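# Unzip the suitcase's near side to the corner

## Task

Open the zip on the suitcase side nearest the robot, pulling it all the way to the corner, and leave the case flat on the table with the same face up as before.

## Robot and tools

Robot: two six-joint arms, left_arm (base at about y +0.48 m) and right_arm (base at about y -0.39 m). Each carries a five-finger hand: a left hand on left_arm, a right hand on right_arm. A post stands behind the arms and a camera stand sits between their bases; both are fixed and must not be struck.

Frames. The scene frame has its origin at table height, midway between the nominal bases: +z up, +x out over the table, +y toward left_arm. Hand positions, orientations, velocities and offsets for an arm are in that arm's own base frame, which is nearly aligned with the scene frame but shifted to the base. Fixed cameras and the table use the scene frame. The hand point sits 0.05 m in front of the palm and 0.15 m out from the wrist flange; its +z runs along the straight fingers, +y out of the palm, +x across the palm away from the thumb on the right hand (toward the thumb on the left hand). Straight fingertips reach about 0.06-0.07 m past the point. A wrist bracket on the little-finger side sticks out and can catch things. With fingers level, the wrist can hang below the point and reach the table first.

Row layout (used by execute_actions and move). One row is a single flat list of 28 numbers covering both arms: left_arm dx, dy, dz, rx, ry, rz; then left hand thumb_turn, thumb_bend, index, middle, ring, little, force_limit, speed; then the same fourteen for right_arm. Every number is in [-1, 1]. The six pose numbers are an offset, not a pose: they are measured from that arm's Hand target as it stood when the action or move began, along that arm's base axes, with 1.0 meaning 0.6 m of travel or 180 degrees of turn. rx, ry, rz form a single rotation vector, turning about the Hand target's position. Every row of one action counts from the same start, so repeating an offset in a new call moves further. All zeros for an arm's six pose numbers means no new pose request. The six finger numbers are absolute targets: -1 open (straight, or thumb beside the palm), +1 closed (curled, or thumb in front of the palm). force_limit runs from about 0 N at -1 to 10 N at +1 (15 N for the thumb motors); speed rises linearly to full at +0.48. There is no 'unchanged' value for a hand: repeat the last eight hand numbers you sent (before any were sent, send hand_measured plus hand_force_limit and hand_speed). For a soft grip use speed of -0.94 or less. With the thumb turned in, the hand closes on items roughly 0.035-0.065 m thick, or handles down to about 0.025 m; a pinch between thumb tip and index pad works for light items.

Tools.
execute_actions(actions, cameras): actions is a list of actions; each action is up to 15 rows, one per 1/30 s step, and a short action repeats its last row to 15 steps. Images come back only for an empty list or when cameras names them.
move(target, speed, blend, stop_force, zero, blocking, cameras): target is one 28-number row or a list of up to 15 rows, each offset counted from the Hand targets at the move's start. speed is the path's top speed in m/s (0.002 to 3.6, default 0.25). blend rounds corners in metres. stop_force (3 to 120 N) ends an arm's path when its wrist sensor feels that much push against the motion; all rows must then share the same hand numbers, and blocking=false cannot be combined with it. The move caps at 10 s. Paths ignore obstacles and the other arm.
wait(seconds), stop(), zoom_image(camera, region [x0, y0, x1, y1] pixels, at most 504 square), show_instructions(), zero_wrist_force(arm), finished_scene().
Cameras: cam_high, cam_low, cam_left_wrist, cam_right_wrist, or "all".

Results. Each gives, per arm, end_effector_position (m), end_effector_quat_wxyz, velocities, Hand target (the commanded pose that later offsets start from), joint positions and torques, wrist force and torque in the flange's own axes, and hand readings hand_measured, hand_stopped_by (moving, target, force, stalled, fault) and hand_load_n, each listing six values in finger order. A hand point can rest short of its Hand target; a later execute_actions call resends it, or send the gap as an offset. A move adds a move: line with its ending (done, off_target, moving, held, fault) and limits (paced = pose clipped, held = steps withheld). Commanded orientation is clipped to 32 degrees from the measured one per step. A loss of grip shows only as hand_load_n dropping near zero.

Avoid. Contact torque at a joint limit, or about 150 N outside force on the arm, stops that arm for 10 s; so does wrist-joint tracking error above 0.9 degrees. Even a small target past a firm surface can trigger this, so approach contacts slowly, ideally with stop_force, and back off by commanding a target behind the hand. Do not let the arms touch each other, and do not close a hand on the other hand. Keep the wrist away from its first joint's axis. Long holds or straining toward unreachable poses heat motors (fault at 85 C). Avoid drops, slams, hard pushes, and fast swings of loads; nothing may end up off the table. The finished state must hold without the robot.

Each tool is called after ">>>" as name([rows], argument=value, ...), one row to a line, values as JSON.

Reference images:

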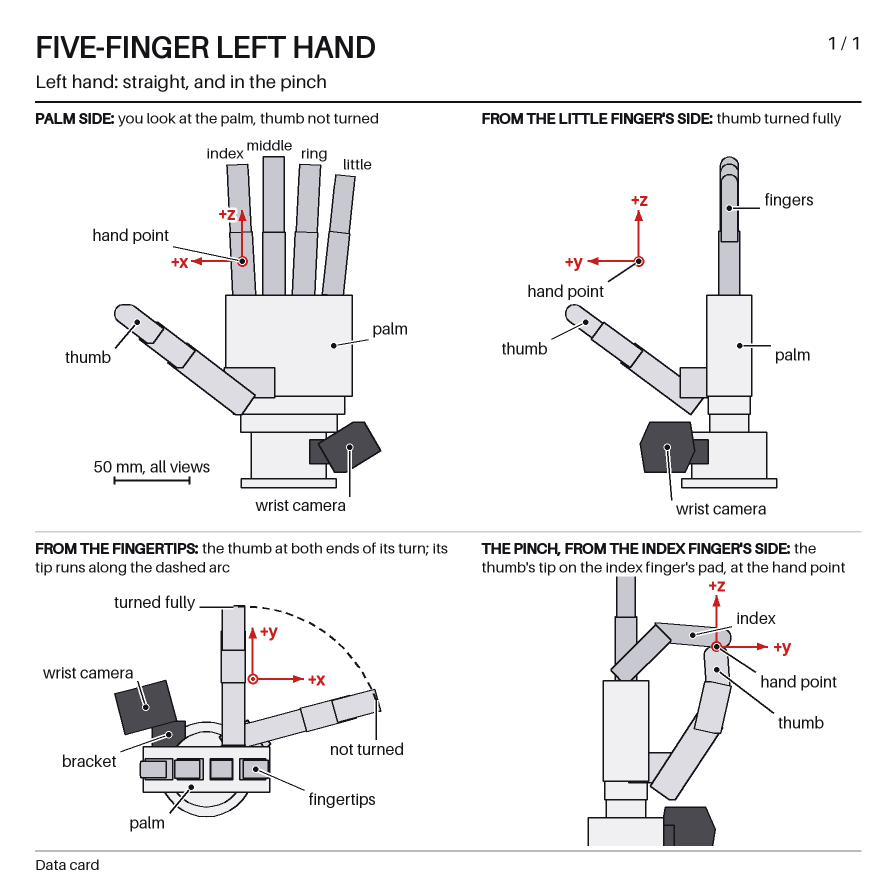

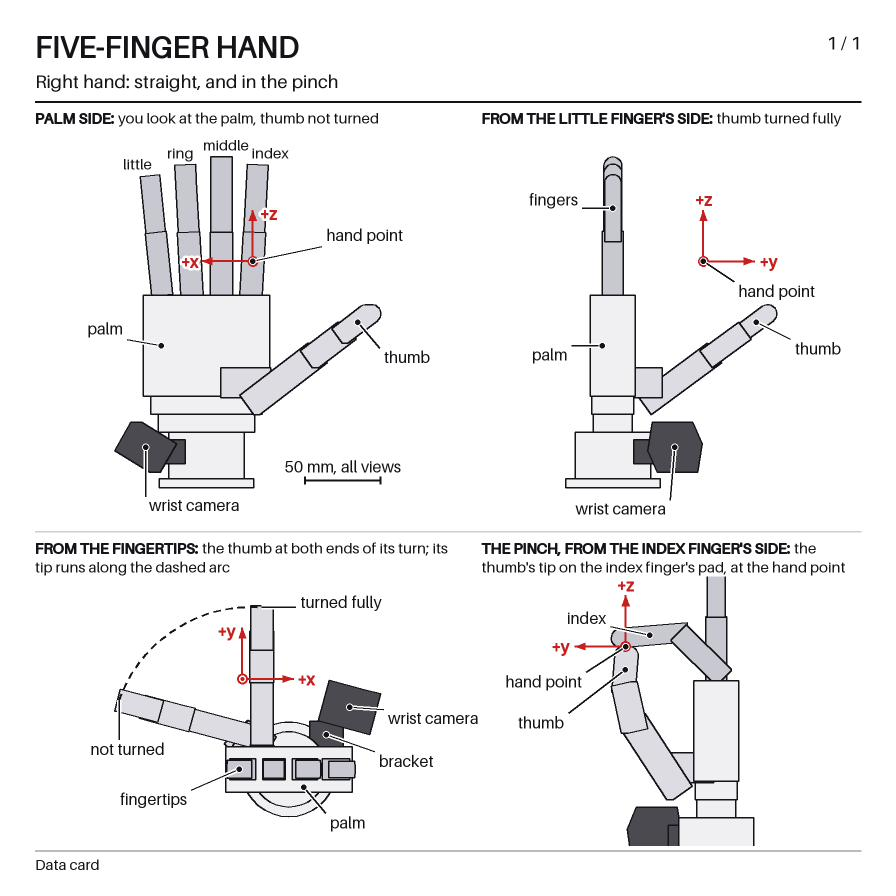

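## Session

>>> execute_actions(actions=[])

Scene clock: 0.00 s.
left_arm: end_effector_position=(+0.2383, -0.1840, +0.3497) hand_measured=(-1.000, -1.000, -1.000, -1.000, -1.000, -1.000) hand_load_n=(+0.0, +0.0, +0.0, +0.0, +0.0, +0.0) hand_stopped_by=(target, target, target, target, target, target) hand_force_limit=0.00 hand_speed=-0.80 end_effector_quat_wxyz=(-0.213, +0.787, +0.560, -0.146) | right_arm: end_effector_position=(+0.1770, +0.4076, +0.2789) hand_measured=(-1.000, -1.000, -1.000, -1.000, -1.000, -1.000) hand_load_n=(+0.0, +0.0, +0.0, +0.0, +0.0, +0.0) hand_stopped_by=(target, target, target, target, target, target) hand_force_limit=0.00 hand_speed=-0.80 end_effector_quat_wxyz=(-0.092, +0.589, +0.803, +0.012)
Joint positions: left_arm=[2.82 -1.694 -1.543 1.145 -1.586 0.009] | right_arm=[0.885 -1.334 1.434 1.456 1.386 0.582]
Joint velocities: within noise
Joint torques (N m): no reading
Motor temperatures (°C): left_arm=[30 33 32 51 46 51] | right_arm=[40 47 38 49 50 38]
Wrist force (N): no reading
Wrist torque (N m): no reading
Wrist force, peak (N): no reading
Hand target: left_arm +0.2383, -0.1840, +0.3497; -0.213, +0.787, +0.560, -0.146 | right_arm +0.1770, +0.4076, +0.2789; -0.092, +0.589, +0.803, +0.012

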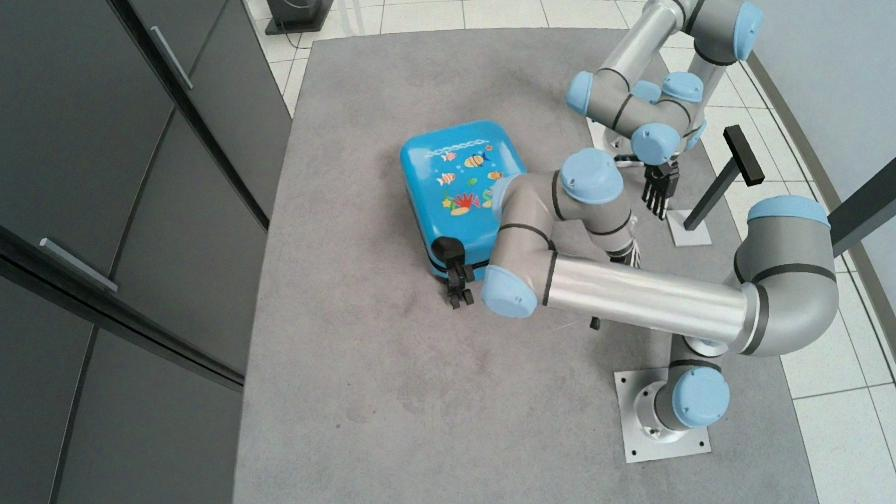

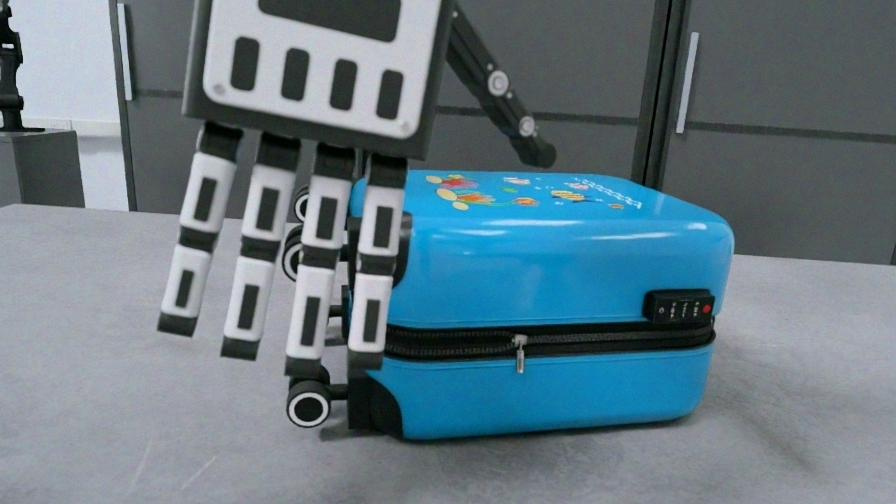

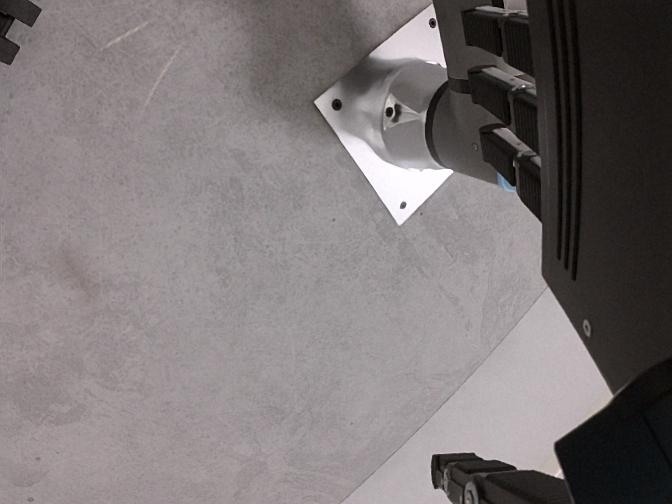

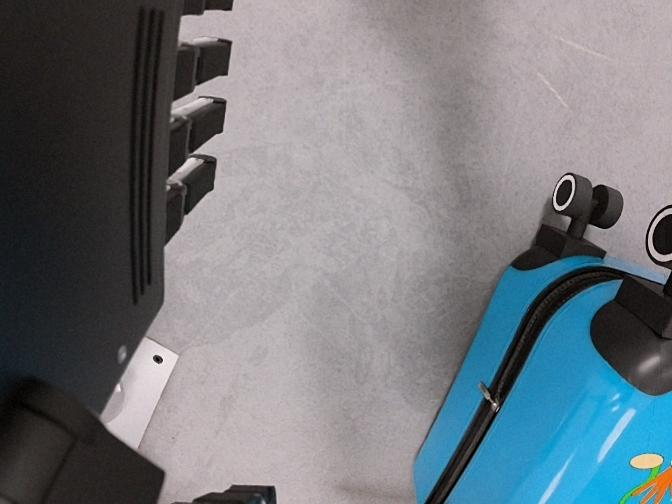

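>>> zoom_image(camera="cam_low", region=[340, 260, 560, 440])

>>> zoom_image(camera="cam_low", region=[540, 220, 760, 400])

>>> zoom_image(camera="cam_high", region=[380, 100, 560, 320])

>>> zoom_image(camera="cam_right_wrist", region=[400, 150, 672, 504])

Scaled by 2.291 from the camera's image (finer frame: 1280x720).

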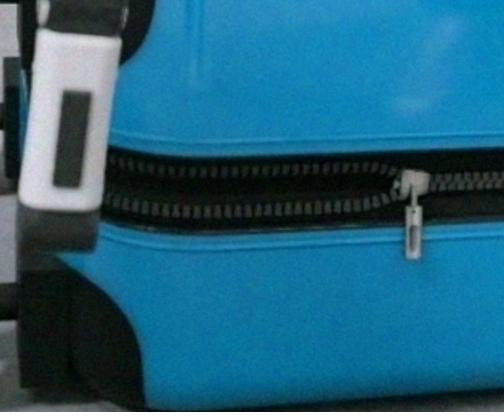

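Scaled by 2.291 from the camera's image (finer frame: 1280x720).

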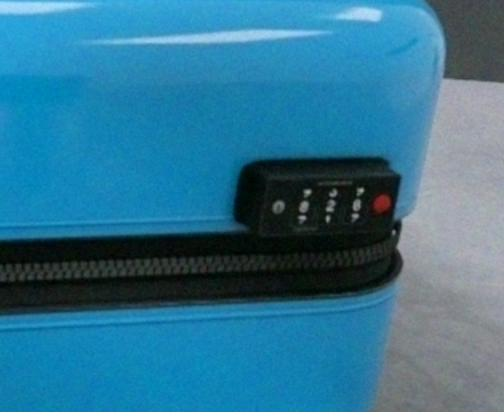

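Scaled by 2.291 from the camera's image (finer frame: 1280x720).

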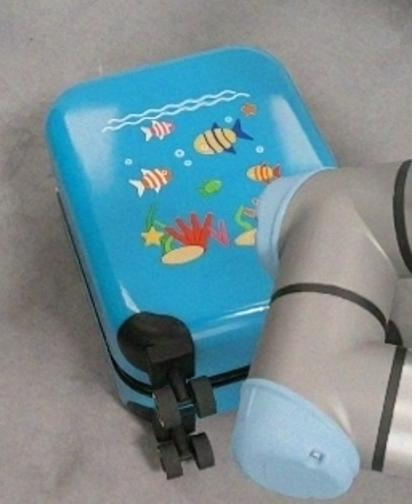

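Scaled by 1.424 from the camera's image (finer frame: 960x720).

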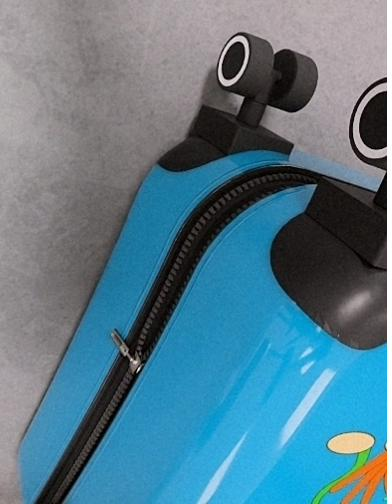

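>>> move([
  [0,0,0,0,0,0,-1,-1,-1,-1,-1,-1,0,-0.8,0.05,-0.2,0.25,0,0,0,-1,-1,-1,-1,-1,-1,0,-0.8],
  [0,0,0,0,0,0,-1,-1,-1,-1,-1,-1,0,-0.8,0.455,-0.847,0.25,0,0,0,-1,-1,-1,-1,-1,-1,0,-0.8],
], blend=[0.05, 0], speed=0.2, cameras=["all"])

Scene clock: 13.20 s.
left_arm: end_effector_position=(+0.2383, -0.1840, +0.3497) hand_measured=(-1.000, -1.000, -1.000, -1.000, -1.000, -1.000) hand_load_n=(+0.0, +0.0, +0.0, +0.0, +0.0, +0.0) hand_stopped_by=(target, target, target, target, target, target) hand_force_limit=0.00 hand_speed=-0.80 end_effector_quat_wxyz=(-0.213, +0.787, +0.560, -0.146) | right_arm: end_effector_position=(+0.4499, -0.1006, +0.4289) hand_measured=(-1.000, -1.000, -1.000, -1.000, -1.000, -1.000) hand_load_n=(+0.0, +0.0, +0.0, +0.0, +0.0, +0.0) hand_stopped_by=(target, target, target, target, target, target) hand_force_limit=0.00 hand_speed=-0.80 end_effector_quat_wxyz=(-0.092, +0.589, +0.803, +0.012)
Joint positions: left_arm=[2.82 -1.694 -1.543 1.145 -1.586 0.009] | right_arm=[-0.596 -1.253 0.994 2.013 1.54 -0.903]
Joint torques (N m): left_arm=[0.04 23.39 16.79 -2.86 0.14 0.46] | right_arm=[-11.28 -22.57 -30.56 5.15 1.27 -2.64]
Wrist force (N): left_arm=[0.3 0.0 0.0] | right_arm=[0.0 0.7 0.0]
Wrist torque (N m): left_arm=[0.00 -0.05 0.02] | right_arm=[0.09 0.05 0.08]
Wrist force, peak (N): left_arm=[0.5 -0.2 0.0] | right_arm=[0.9 0.1 1.0]
Hand target: left_arm +0.2383, -0.1840, +0.3497; -0.213, +0.787, +0.560, -0.146 | right_arm +0.4500, -0.1006, +0.4289; -0.092, +0.589, +0.803, +0.012
Off the commanded pose: left_arm 0.000 m, 0 deg | right_arm 0.000 m, 0 deg.
move: done
cam_right_wrist: T_world_to_cam=[[0.86473, 0.49911, -0.05595, -0.31283], [0.49039, -0.81502, 0.30865, -0.43415], [0.10845, -0.29434, -0.94953, 0.44402]] pos_world=[0.43526, -0.06701, 0.53811]

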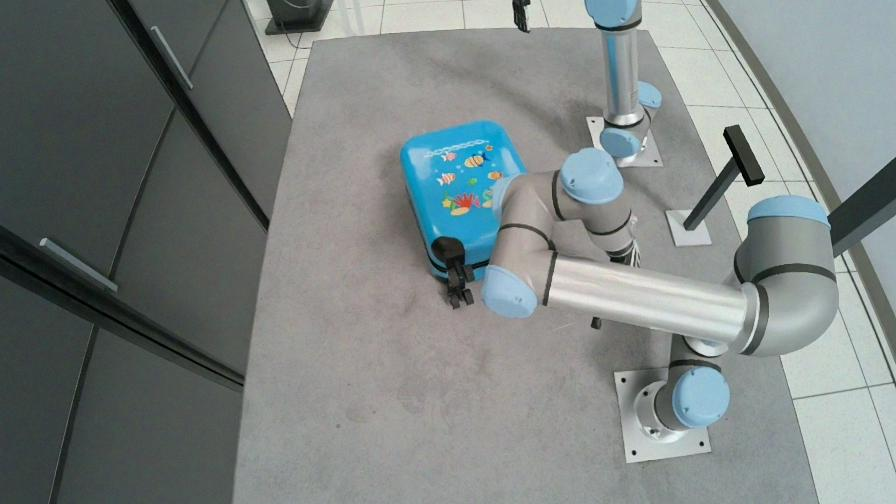

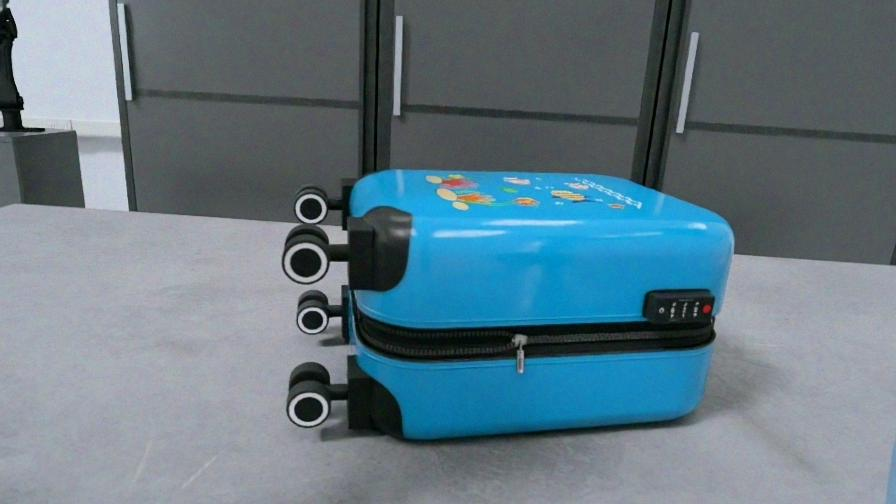

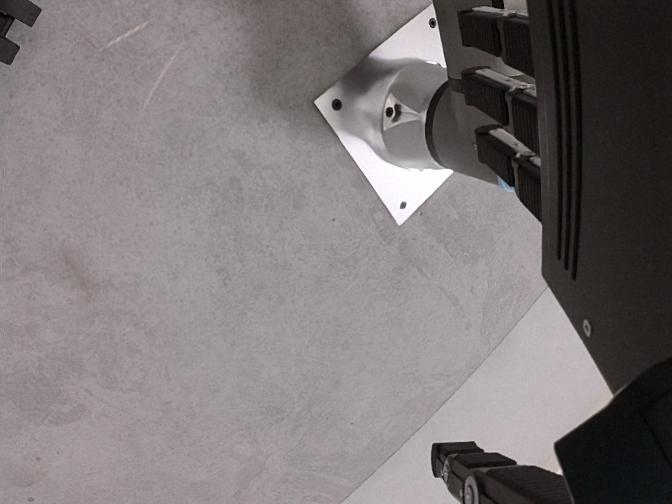

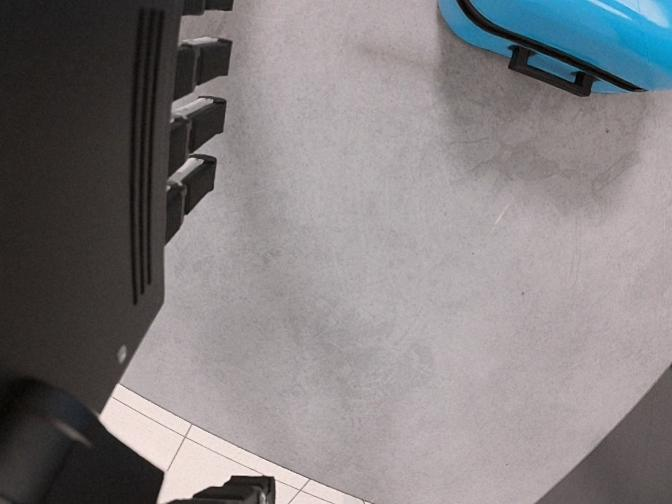

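>>> zoom_image(camera="cam_low", region=[340, 290, 560, 400])

>>> zoom_image(camera="cam_low", region=[600, 270, 740, 370])

>>> zoom_image(camera="cam_right_wrist", region=[400, 0, 672, 140])

Scaled by 2.291 from the camera's image (finer frame: 1280x720).

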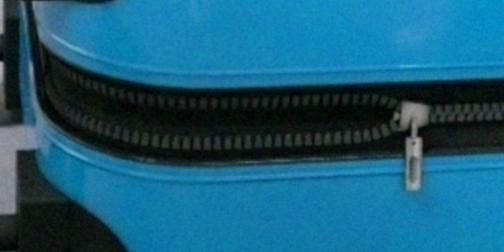

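Scaled by 3.600 from the camera's image (finer frame: 1280x720).

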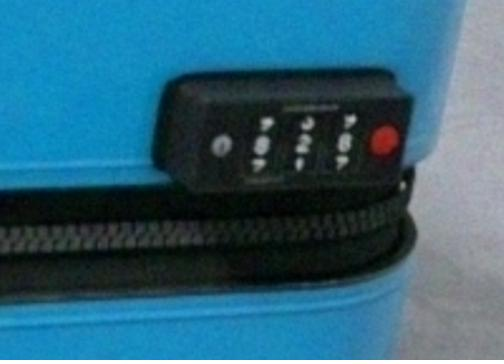

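Scaled by 1.853 from the camera's image (finer frame: 960x720).

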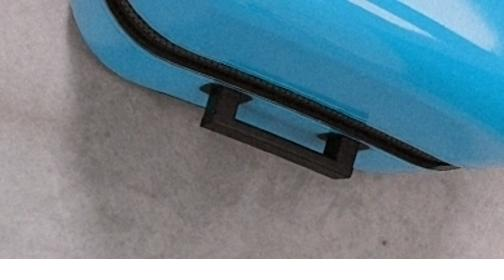

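>>> move(target=[-0.138,-0.528,-0.166,-0.0146,-0.4454,-0.5689,-1,-1,-1,1,1,1,0,-0.2,0,0,0,0,0,0,-1,-1,-1,-1,-1,-1,0,-0.8], speed=0.2, cameras=["all"])

Scene clock: 21.63 s.
left_arm: end_effector_position=(+0.1555, -0.5008, +0.2501) hand_measured=(-1.000, -1.000, -1.000, +1.000, +1.000, +1.000) hand_load_n=(+0.0, +0.0, +0.0, +0.0, +0.0, +0.0) hand_stopped_by=(target, target, target, target, target, target) hand_force_limit=0.00 hand_speed=-0.20 end_effector_quat_wxyz=(+0.133, +0.817, -0.209, +0.520) | right_arm: end_effector_position=(+0.4500, -0.1006, +0.4289) hand_measured=(-1.000, -1.000, -1.000, -1.000, -1.000, -1.000) hand_load_n=(+0.0, -0.5, +0.0, +0.0, +0.0, +0.0) hand_stopped_by=(target, target, target, target, target, target) hand_force_limit=0.00 hand_speed=-0.80 end_effector_quat_wxyz=(-0.092, +0.589, +0.803, +0.012)
Joint positions: left_arm=[1.904 -1.59 -2.014 3.041 -2.224 1.204] | right_arm=[-0.596 -1.253 0.993 2.013 1.54 -0.903]
Joint torques (N m): left_arm=[9.04 33.64 9.54 2.2 1.39 1.85] | right_arm=[-9.25 -21 -29.82 5.14 1.25 -2.33]
Wrist force (N): left_arm=[0.2 -1.4 -0.9] | right_arm=[0.2 0.7 0.0]
Wrist torque (N m): left_arm=[-0.15 -0.13 0.05] | right_arm=[0.09 0.02 0.10]
Wrist force, peak (N): left_arm=[0.0 -1.6 -0.7] | right_arm=[0.6 0.9 -0.1]
Hand target: left_arm +0.1555, -0.5008, +0.2501; +0.133, +0.817, -0.209, +0.520 | right_arm +0.4500, -0.1006, +0.4289; -0.092, +0.589, +0.803, +0.012
Off the commanded pose: left_arm 0.000 m, 0 deg | right_arm 0.000 m, 0 deg.
move: done
cam_left_wrist: T_world_to_cam=[[0.59102, 0.7698, 0.24107, 0.24346], [-0.2406, -0.11702, 0.96354, -0.26693], [0.76994, -0.62747, 0.11605, -0.34907]] pos_world=[0.06064, -0.43768, 0.23902]
cam_right_wrist: T_world_to_cam=[[0.86472, 0.49912, -0.05591, -0.31294], [0.4904, -0.81504, 0.30857, -0.43416], [0.10845, -0.29425, -0.94956, 0.44403]] pos_world=[0.43536, -0.06701, 0.53811]

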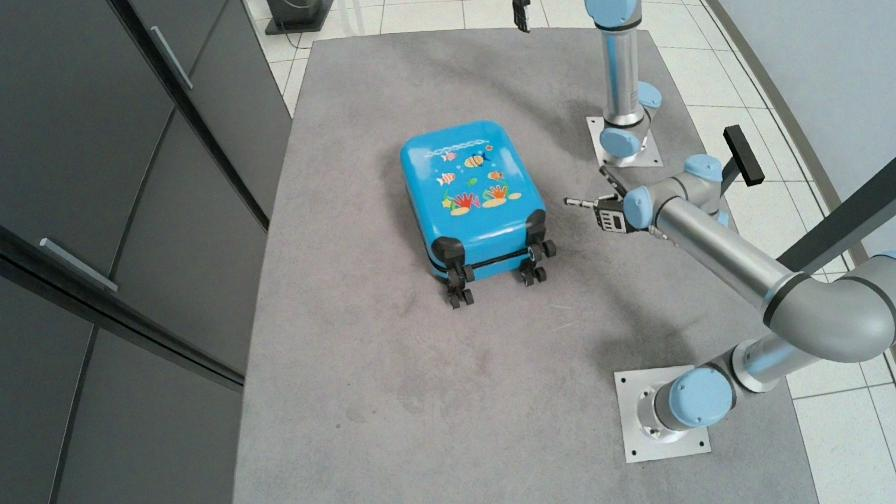

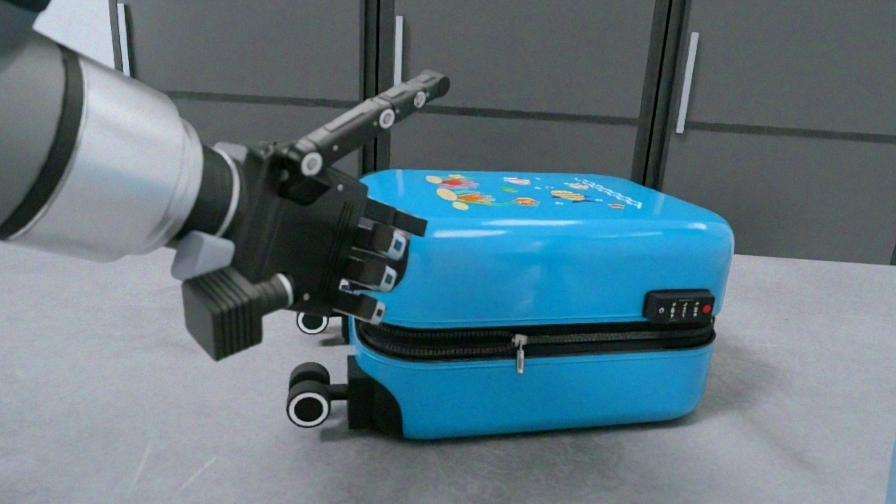

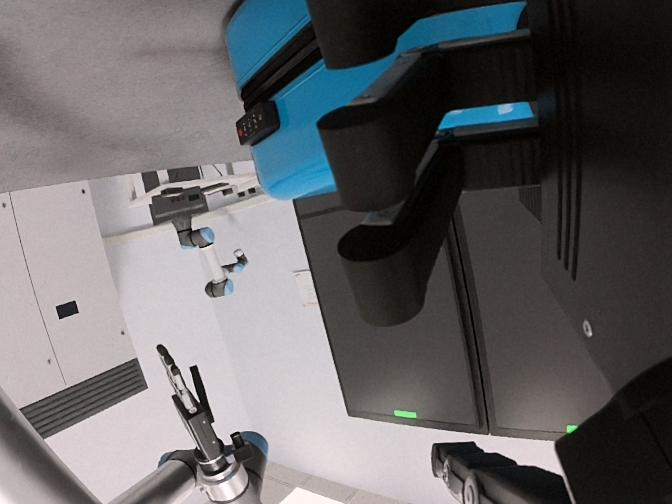

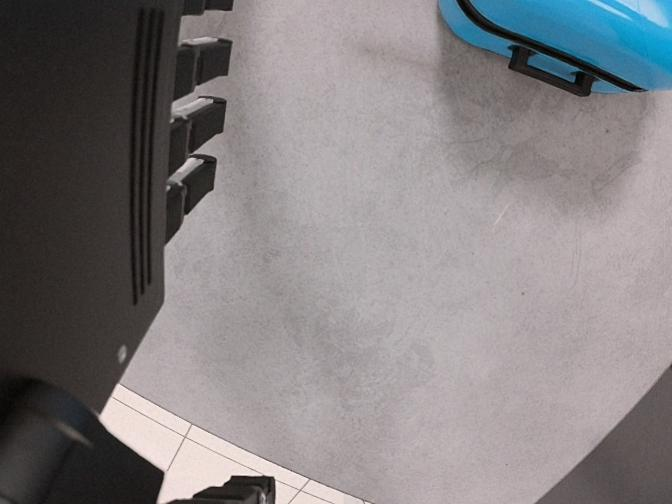

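>>> move(target=[0.052,-0.120,-0.177,0,0,0,-1,-1,-1,1,1,1,0,-0.2,0,0,0,0,0,0,-1,-1,-1,-1,-1,-1,0,-0.8], speed=0.12, cameras=["cam_low","cam_left_wrist","cam_high"])

>>> zoom_image(camera="cam_low", region=[380, 240, 620, 420])

Scene clock: 24.13 s.
left_arm: end_effector_position=(+0.1867, -0.5727, +0.1439) hand_measured=(-1.000, -1.000, -1.000, +1.000, +1.000, +1.000) hand_load_n=(+0.0, +0.0, +0.0, +0.0, +0.0, +0.0) hand_stopped_by=(target, target, target, target, target, target) hand_force_limit=0.00 hand_speed=-0.20 end_effector_quat_wxyz=(+0.133, +0.817, -0.209, +0.520) | right_arm: end_effector_position=(+0.4500, -0.1006, +0.4289) hand_measured=(-1.000, -1.000, -1.000, -1.000, -1.000, -1.000) hand_load_n=(+0.0, +0.0, +0.0, +0.0, +0.0, +0.0) hand_stopped_by=(target, target, target, target, target, target) hand_force_limit=0.00 hand_speed=-0.80 end_effector_quat_wxyz=(-0.092, +0.589, +0.803, +0.012)
Joint positions: left_arm=[1.92 -1.904 -1.954 3.301 -2.211 1.214] | right_arm=[-0.596 -1.253 0.993 2.013 1.54 -0.903]
Joint torques (N m): left_arm=[9.73 17.32 22.7 2.07 1.4 1.57] | right_arm=[-8.18 -22.46 -30.3 4.91 1.2 -2.21]
Wrist force (N): left_arm=[0.2 -1.3 -0.7] | right_arm=[0.3 0.8 -0.1]
Wrist torque (N m): left_arm=[-0.13 -0.12 0.06] | right_arm=[0.11 0.00 0.10]
Wrist force, peak (N): left_arm=[0.7 -1.7 -1.2] | right_arm=[0.6 0.7 -0.3]
Hand target: left_arm +0.1867, -0.5728, +0.1439; +0.133, +0.817, -0.209, +0.520 | right_arm +0.4500, -0.1006, +0.4289; -0.092, +0.589, +0.803, +0.012
Off the commanded pose: left_arm 0.000 m, 0 deg | right_arm 0.000 m, 0 deg.
move: done
cam_left_wrist: T_world_to_cam=[[0.59111, 0.76973, 0.24106, 0.30601], [-0.24069, -0.11692, 0.96353, -0.16546], [0.76984, -0.62757, 0.11615, -0.406]] pos_world=[0.09184, -0.50968, 0.13282]
Images, in order (width x height): cam_high 896x504, cam_low 896x504, cam_left_wrist 672x504.

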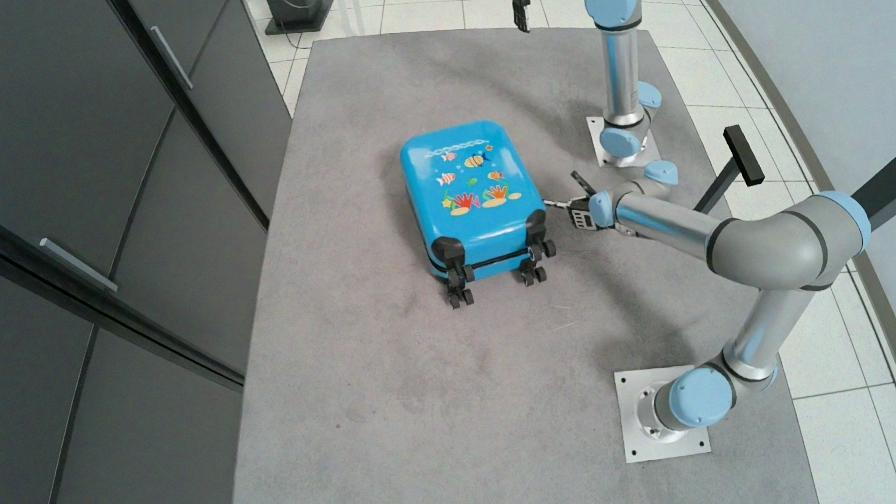

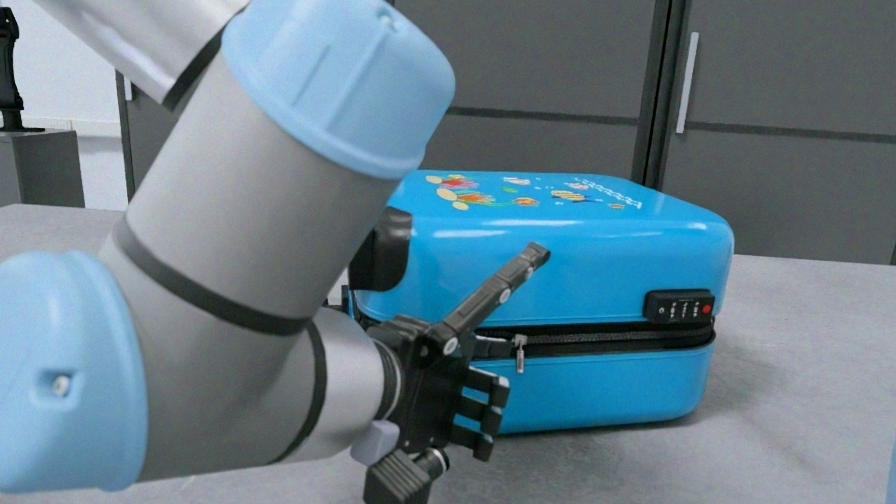

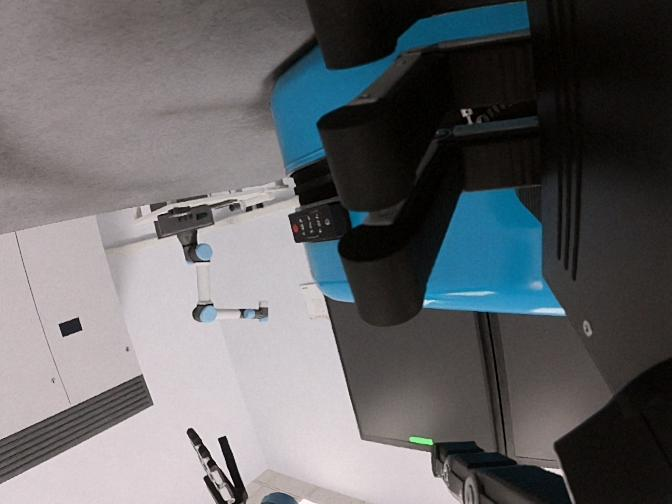

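Scaled by 2.100 from the camera's image (finer frame: 1280x720).

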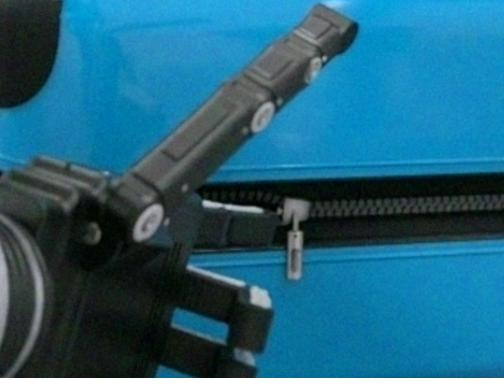

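>>> move(target=[0.072,0.021,-0.005,0,0,0,-1,-1,-1,1,1,1,0,-0.2,0,0,0,0,0,0,-1,-1,-1,-1,-1,-1,0,-0.8], speed=0.01, stop_force=4, cameras=["cam_low","cam_left_wrist","cam_high"])

>>> zoom_image(camera="cam_low", region=[380, 240, 620, 420])

>>> zoom_image(camera="cam_left_wrist", region=[400, 60, 560, 180])

Scene clock: 28.93 s.
left_arm: end_effector_position=(+0.2123, -0.5653, +0.1421) hand_measured=(-1.000, -1.000, -1.000, +1.000, +1.000, +1.000) hand_load_n=(-0.5, +0.0, -1.5, +0.0, +0.0, +0.0) hand_stopped_by=(target, target, target, target, target, target) hand_force_limit=0.00 hand_speed=-0.20 end_effector_quat_wxyz=(+0.133, +0.817, -0.209, +0.520) | right_arm: end_effector_position=(+0.4500, -0.1006, +0.4289) hand_measured=(-1.000, -1.000, -1.000, -1.000, -1.000, -1.000) hand_load_n=(+0.0, -0.5, +0.0, +0.0, +0.0, +0.0) hand_stopped_by=(target, target, target, target, target, target) hand_force_limit=0.00 hand_speed=-0.80 end_effector_quat_wxyz=(-0.092, +0.589, +0.803, +0.012)
Joint positions: left_arm=[1.99 -1.888 -1.979 3.335 -2.151 1.258] | right_arm=[-0.596 -1.253 0.993 2.013 1.54 -0.903]
Joint torques (N m): left_arm=[-8.04 17.1 23.2 -1.46 -2.39 -0.91] | right_arm=[-6.1 -20.86 -30.4 4.89 1.31 -1.98]
Wrist force (N): left_arm=[-2.4 0.5 -0.1] | right_arm=[0.2 0.6 0.0]
Wrist torque (N m): left_arm=[-0.10 -0.22 -0.08] | right_arm=[0.09 0.01 0.10]
Wrist force, peak (N): left_arm=[-3.9 2.8 -2.5] | right_arm=[0.4 0.8 0.2]
Hand target: left_arm +0.2123, -0.5653, +0.1421; +0.133, +0.817, -0.209, +0.520 (not the last commanded pose) | right_arm +0.4500, -0.1006, +0.4289; -0.092, +0.589, +0.803, +0.012
Off the commanded pose: left_arm 0.018 m, 0 deg | right_arm 0.000 m, 0 deg.
move: contact (left_arm)
cam_left_wrist: T_world_to_cam=[[0.59112, 0.76971, 0.24108, 0.2856], [-0.24063, -0.117, 0.96354, -0.15675], [0.76985, -0.62758, 0.11606, -0.42084]] pos_world=[0.11744, -0.50228, 0.13102]
Images, in order (width x height): cam_high 896x504, cam_low 896x504, cam_left_wrist 672x504.

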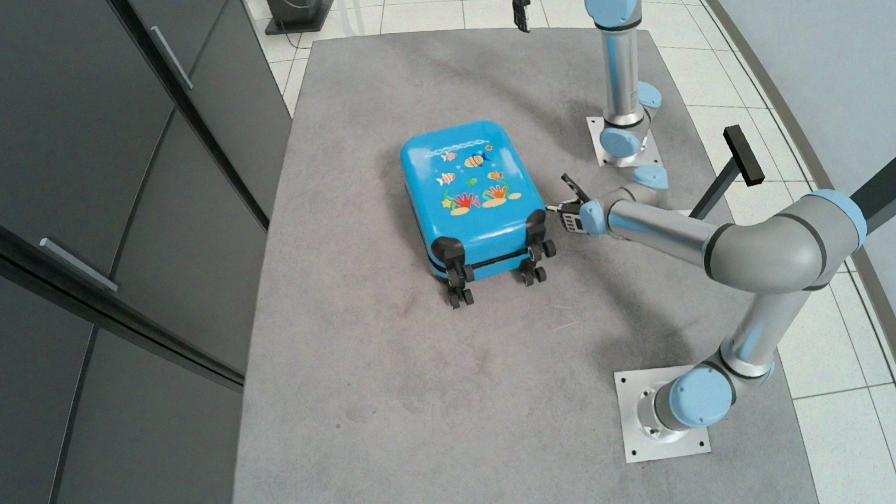

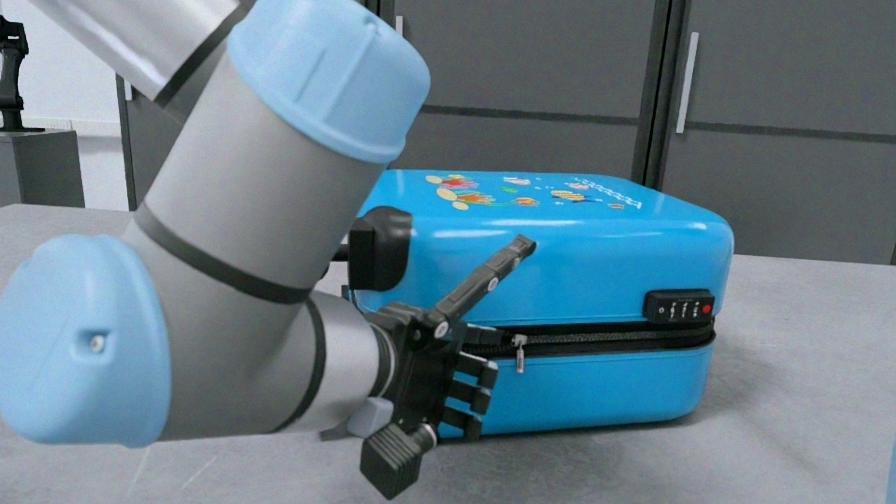

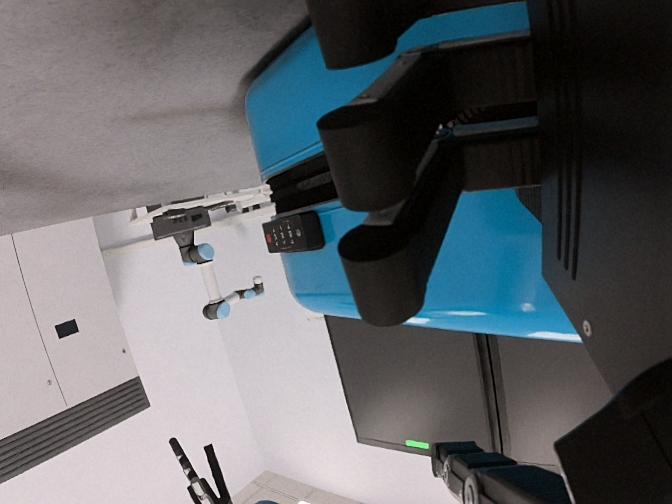

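Scaled by 2.100 from the camera's image (finer frame: 1280x720).

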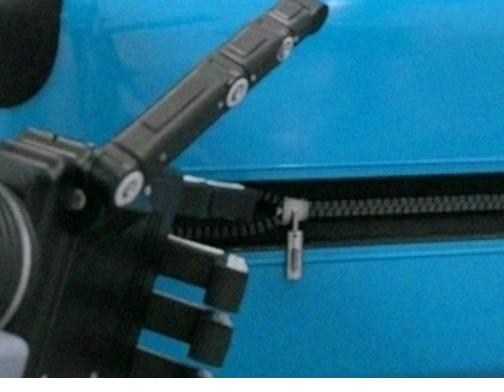

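Scaled by 3.150 from the camera's image (finer frame: 960x720).

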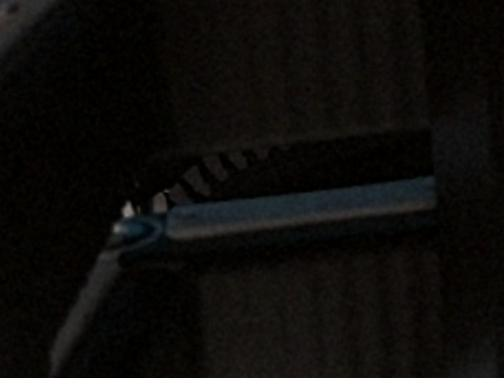

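>>> move(target=[0.0117,-0.0487,-0.0033,0,0,0,-1,-1,-1,1,1,1,0,-0.2,0,0,0,0,0,0,-1,-1,-1,-1,-1,-1,0,-0.8], speed=0.01, stop_force=5, cameras=["cam_low"])

>>> zoom_image(camera="cam_low", region=[440, 280, 580, 400])

Scene clock: 33.33 s.
left_arm: end_effector_position=(+0.2193, -0.5945, +0.1401) hand_measured=(-1.000, -1.000, -1.000, +1.000, +1.000, +1.000) hand_load_n=(-0.5, +0.0, +0.0, +0.0, +0.0, +0.0) hand_stopped_by=(target, target, target, target, target, target) hand_force_limit=0.00 hand_speed=-0.20 end_effector_quat_wxyz=(+0.133, +0.817, -0.209, +0.520) | right_arm: end_effector_position=(+0.4500, -0.1006, +0.4289) hand_measured=(-1.000, -1.000, -1.000, -1.000, -1.000, -1.000) hand_load_n=(+0.0, -0.5, +0.0, +0.0, +0.0, +0.0) hand_stopped_by=(target, target, target, target, target, target) hand_force_limit=0.00 hand_speed=-0.80 end_effector_quat_wxyz=(-0.092, +0.589, +0.803, +0.012)
Joint positions: left_arm=[1.976 -1.952 -1.891 3.306 -2.163 1.25] | right_arm=[-0.596 -1.253 0.993 2.013 1.54 -0.903]
Joint torques (N m): left_arm=[-10.14 19.1 22.77 -2.17 -1.87 -1] | right_arm=[-4.98 -21.76 -30.44 4.98 1.21 -1.48]
Wrist force (N): left_arm=[1.2 -1.2 -0.5] | right_arm=[0.4 0.7 0.0]
Wrist torque (N m): left_arm=[-0.14 -0.35 0.18] | right_arm=[0.11 -0.01 0.11]
Wrist force, peak (N): left_arm=[-2.7 -0.4 -1.9] | right_arm=[0.3 1.0 0.0]
Hand target: left_arm +0.2193, -0.5945, +0.1401; +0.133, +0.817, -0.209, +0.520 | right_arm +0.4500, -0.1006, +0.4289; -0.092, +0.589, +0.803, +0.012
Off the commanded pose: left_arm 0.000 m, 0 deg | right_arm 0.000 m, 0 deg.
move: done

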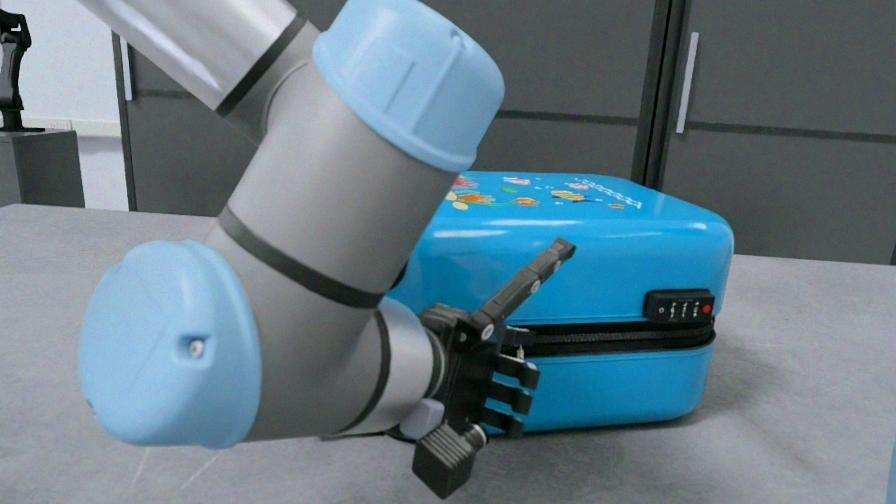

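Scaled by 3.600 from the camera's image (finer frame: 1280x720).

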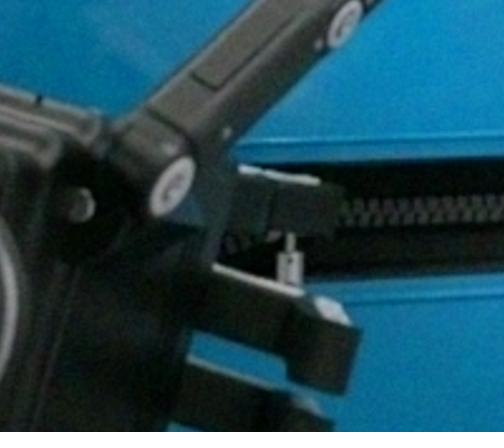

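>>> move([
  [-0.0167,-0.005,-0.0083,0,0,0,-1,-1,-1,1,1,1,0,-0.2,0,0,0,0,0,0,-1,-1,-1,-1,-1,-1,0,-0.8],
  [-0.0307,0.043,-0.0083,0,0,0,-1,-1,-1,1,1,1,0,-0.2,0,0,0,0,0,0,-1,-1,-1,-1,-1,-1,0,-0.8],
], speed=0.04)

>>> move(target=[0.064,0.0187,0,0,0,0,-1,-1,-1,1,1,1,0,-0.2,0,0,0,0,0,0,-1,-1,-1,-1,-1,-1,0,-0.8], speed=0.01, stop_force=4, cameras=["cam_low"])

>>> zoom_image(camera="cam_low", region=[440, 280, 580, 400])

Scene clock: 35.53 s.
left_arm: end_effector_position=(+0.2009, -0.5687, +0.1351) hand_measured=(-1.000, -1.000, -1.000, +1.000, +1.000, +1.000) hand_load_n=(+0.0, +0.0, +0.0, -0.5, +0.0, +0.0) hand_stopped_by=(target, target, target, target, target, target) hand_force_limit=0.00 hand_speed=-0.20 end_effector_quat_wxyz=(+0.133, +0.817, -0.209, +0.520) | right_arm: end_effector_position=(+0.4500, -0.1006, +0.4289) hand_measured=(-1.000, -1.000, -1.000, -1.000, -1.000, -1.000) hand_load_n=(+0.0, +0.0, +0.0, +0.0, +0.0, +0.0) hand_stopped_by=(target, target, target, target, target, target) hand_force_limit=0.00 hand_speed=-0.80 end_effector_quat_wxyz=(-0.092, +0.589, +0.803, +0.012)
Joint positions: left_arm=[1.958 -1.908 -1.975 3.341 -2.178 1.239] | right_arm=[-0.596 -1.253 0.993 2.013 1.54 -0.903]
Joint torques (N m): left_arm=[8.42 44.52 5.83 2.2 1.48 1.52] | right_arm=[-5.81 -21.91 -29.81 4.7 1.35 -1.52]
Wrist force (N): left_arm=[0.9 -1.3 -0.6] | right_arm=[0.4 0.5 -0.1]
Wrist torque (N m): left_arm=[-0.16 -0.27 0.10] | right_arm=[0.08 -0.02 0.11]
Wrist force, peak (N): left_arm=[1.4 -1.5 -0.6] | right_arm=[0.6 0.8 -0.1]
Hand target: left_arm +0.2009, -0.5687, +0.1351; +0.133, +0.817, -0.209, +0.520 | right_arm +0.4500, -0.1006, +0.4289; -0.092, +0.589, +0.803, +0.012
Off the commanded pose: left_arm 0.000 m, 0 deg | right_arm 0.000 m, 0 deg.
move: done

Scene clock: 38.63 s.
left_arm: end_effector_position=(+0.2185, -0.5635, +0.1351) hand_measured=(-1.000, -1.000, -1.000, +1.000, +1.000, +1.000) hand_load_n=(+0.0, +0.0, -2.0, +0.0, +0.0, +0.0) hand_stopped_by=(target, target, target, target, target, target) hand_force_limit=0.00 hand_speed=-0.20 end_effector_quat_wxyz=(+0.133, +0.817, -0.209, +0.520) | right_arm: end_effector_position=(+0.4500, -0.1006, +0.4289) hand_measured=(-1.000, -1.000, -1.000, -1.000, -1.000, -1.000) hand_load_n=(+0.0, -0.5, +0.0, +0.0, +0.0, +0.0) hand_stopped_by=(target, target, target, target, target, target) hand_force_limit=0.00 hand_speed=-0.80 end_effector_quat_wxyz=(-0.092, +0.589, +0.803, +0.012)
Joint positions: left_arm=[2.007 -1.896 -1.99 3.36 -2.136 1.269] | right_arm=[-0.596 -1.253 0.993 2.013 1.54 -0.903]
Joint torques (N m): left_arm=[-7.58 16.33 22.65 -1.64 -2.24 -1.07] | right_arm=[-2.73 -21.32 -30.72 4.81 1.28 -1.45]
Wrist force (N): left_arm=[-0.9 1.2 -2.3] | right_arm=[0.2 0.6 -0.1]
Wrist torque (N m): left_arm=[0.10 -0.25 -0.01] | right_arm=[0.10 0.01 0.10]
Wrist force, peak (N): left_arm=[-2.0 2.4 -4.1] | right_arm=[0.3 0.9 0.0]
Hand target: left_arm +0.2185, -0.5635, +0.1351; +0.133, +0.817, -0.209, +0.520 (not the last commanded pose) | right_arm +0.4500, -0.1006, +0.4289; -0.092, +0.589, +0.803, +0.012
Off the commanded pose: left_arm 0.022 m, 0 deg | right_arm 0.000 m, 0 deg.
move: contact (left_arm)

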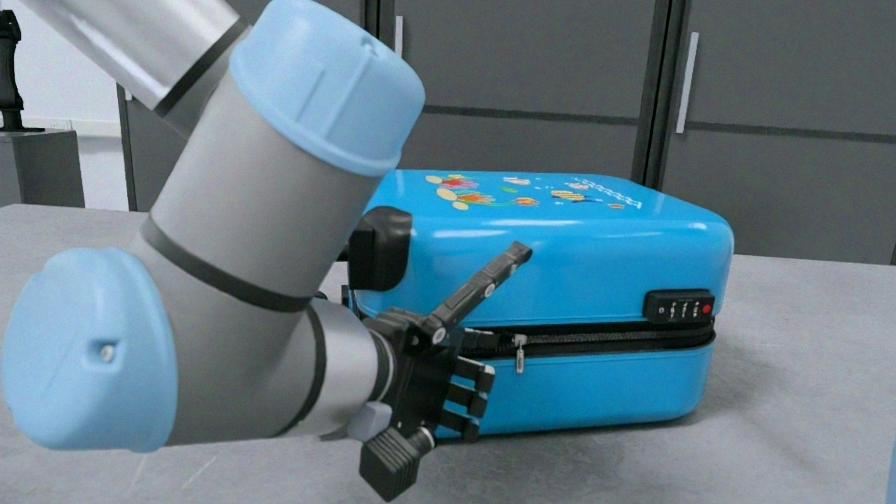

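Scaled by 3.600 from the camera's image (finer frame: 1280x720).

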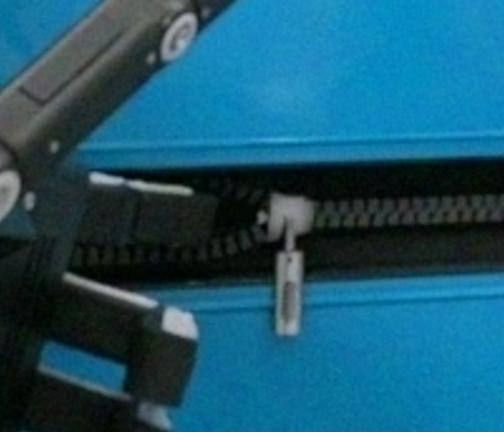

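>>> move(target=[0.0127,-0.0485,0,0,0,0,-1,-1,-1,1,1,1,0,-0.2,0,0,0,0,0,0,-1,-1,-1,-1,-1,-1,0,-0.8], speed=0.01, stop_force=5, cameras=["cam_low"])

>>> zoom_image(camera="cam_low", region=[440, 280, 580, 400])

Scene clock: 42.77 s.
left_arm: end_effector_position=(+0.2262, -0.5926, +0.1351) hand_measured=(-1.000, -1.000, -1.000, +1.000, +1.000, +1.000) hand_load_n=(+0.0, +0.0, -2.0, +0.0, +0.0, +0.0) hand_stopped_by=(target, target, target, target, target, target) hand_force_limit=0.00 hand_speed=-0.20 end_effector_quat_wxyz=(+0.133, +0.817, -0.209, +0.520) | right_arm: end_effector_position=(+0.4500, -0.1006, +0.4289) hand_measured=(-1.000, -1.000, -1.000, -1.000, -1.000, -1.000) hand_load_n=(+0.0, +0.0, +0.0, +0.0, +0.0, +0.0) hand_stopped_by=(target, target, target, target, target, target) hand_force_limit=0.00 hand_speed=-0.80 end_effector_quat_wxyz=(-0.092, +0.589, +0.803, +0.012)
Joint positions: left_arm=[1.994 -1.956 -1.9 3.326 -2.148 1.261] | right_arm=[-0.596 -1.253 0.993 2.013 1.54 -0.903]
Joint torques (N m): left_arm=[-8.09 18.6 22.43 -1.85 -2.23 -1.13] | right_arm=[-1.47 -22 -29.64 4.56 1.28 -1.08]
Wrist force (N): left_arm=[0.7 1.6 -4.5] | right_arm=[0.1 0.7 -0.1]
Wrist torque (N m): left_arm=[0.27 -0.36 0.11] | right_arm=[0.10 0.03 0.09]
Wrist force, peak (N): left_arm=[-3.5 -1.0 -4.5] | right_arm=[0.3 0.9 0.3]
Hand target: left_arm +0.2262, -0.5926, +0.1351; +0.133, +0.817, -0.209, +0.520 | right_arm +0.4500, -0.1006, +0.4289; -0.092, +0.589, +0.803, +0.012
Off the commanded pose: left_arm 0.000 m, 0 deg | right_arm 0.000 m, 0 deg.
move: done

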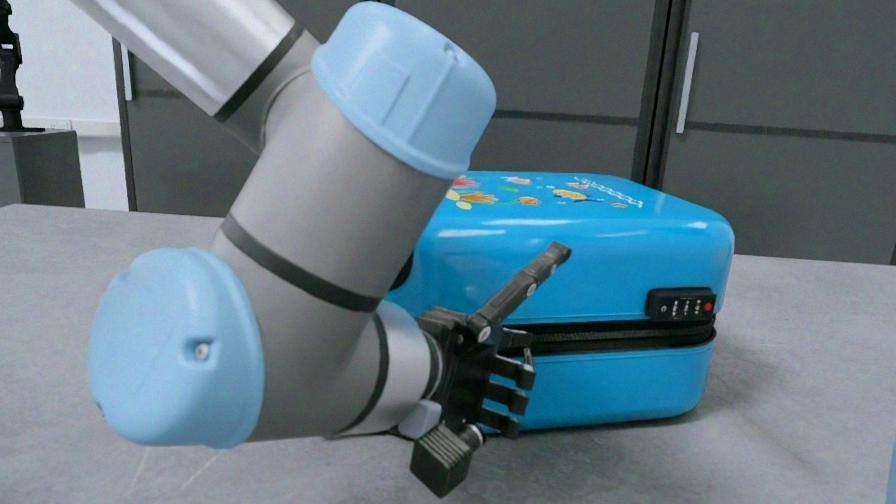

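Scaled by 3.600 from the camera's image (finer frame: 1280x720).

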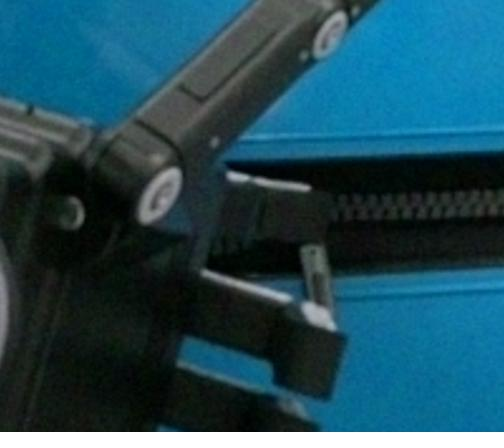

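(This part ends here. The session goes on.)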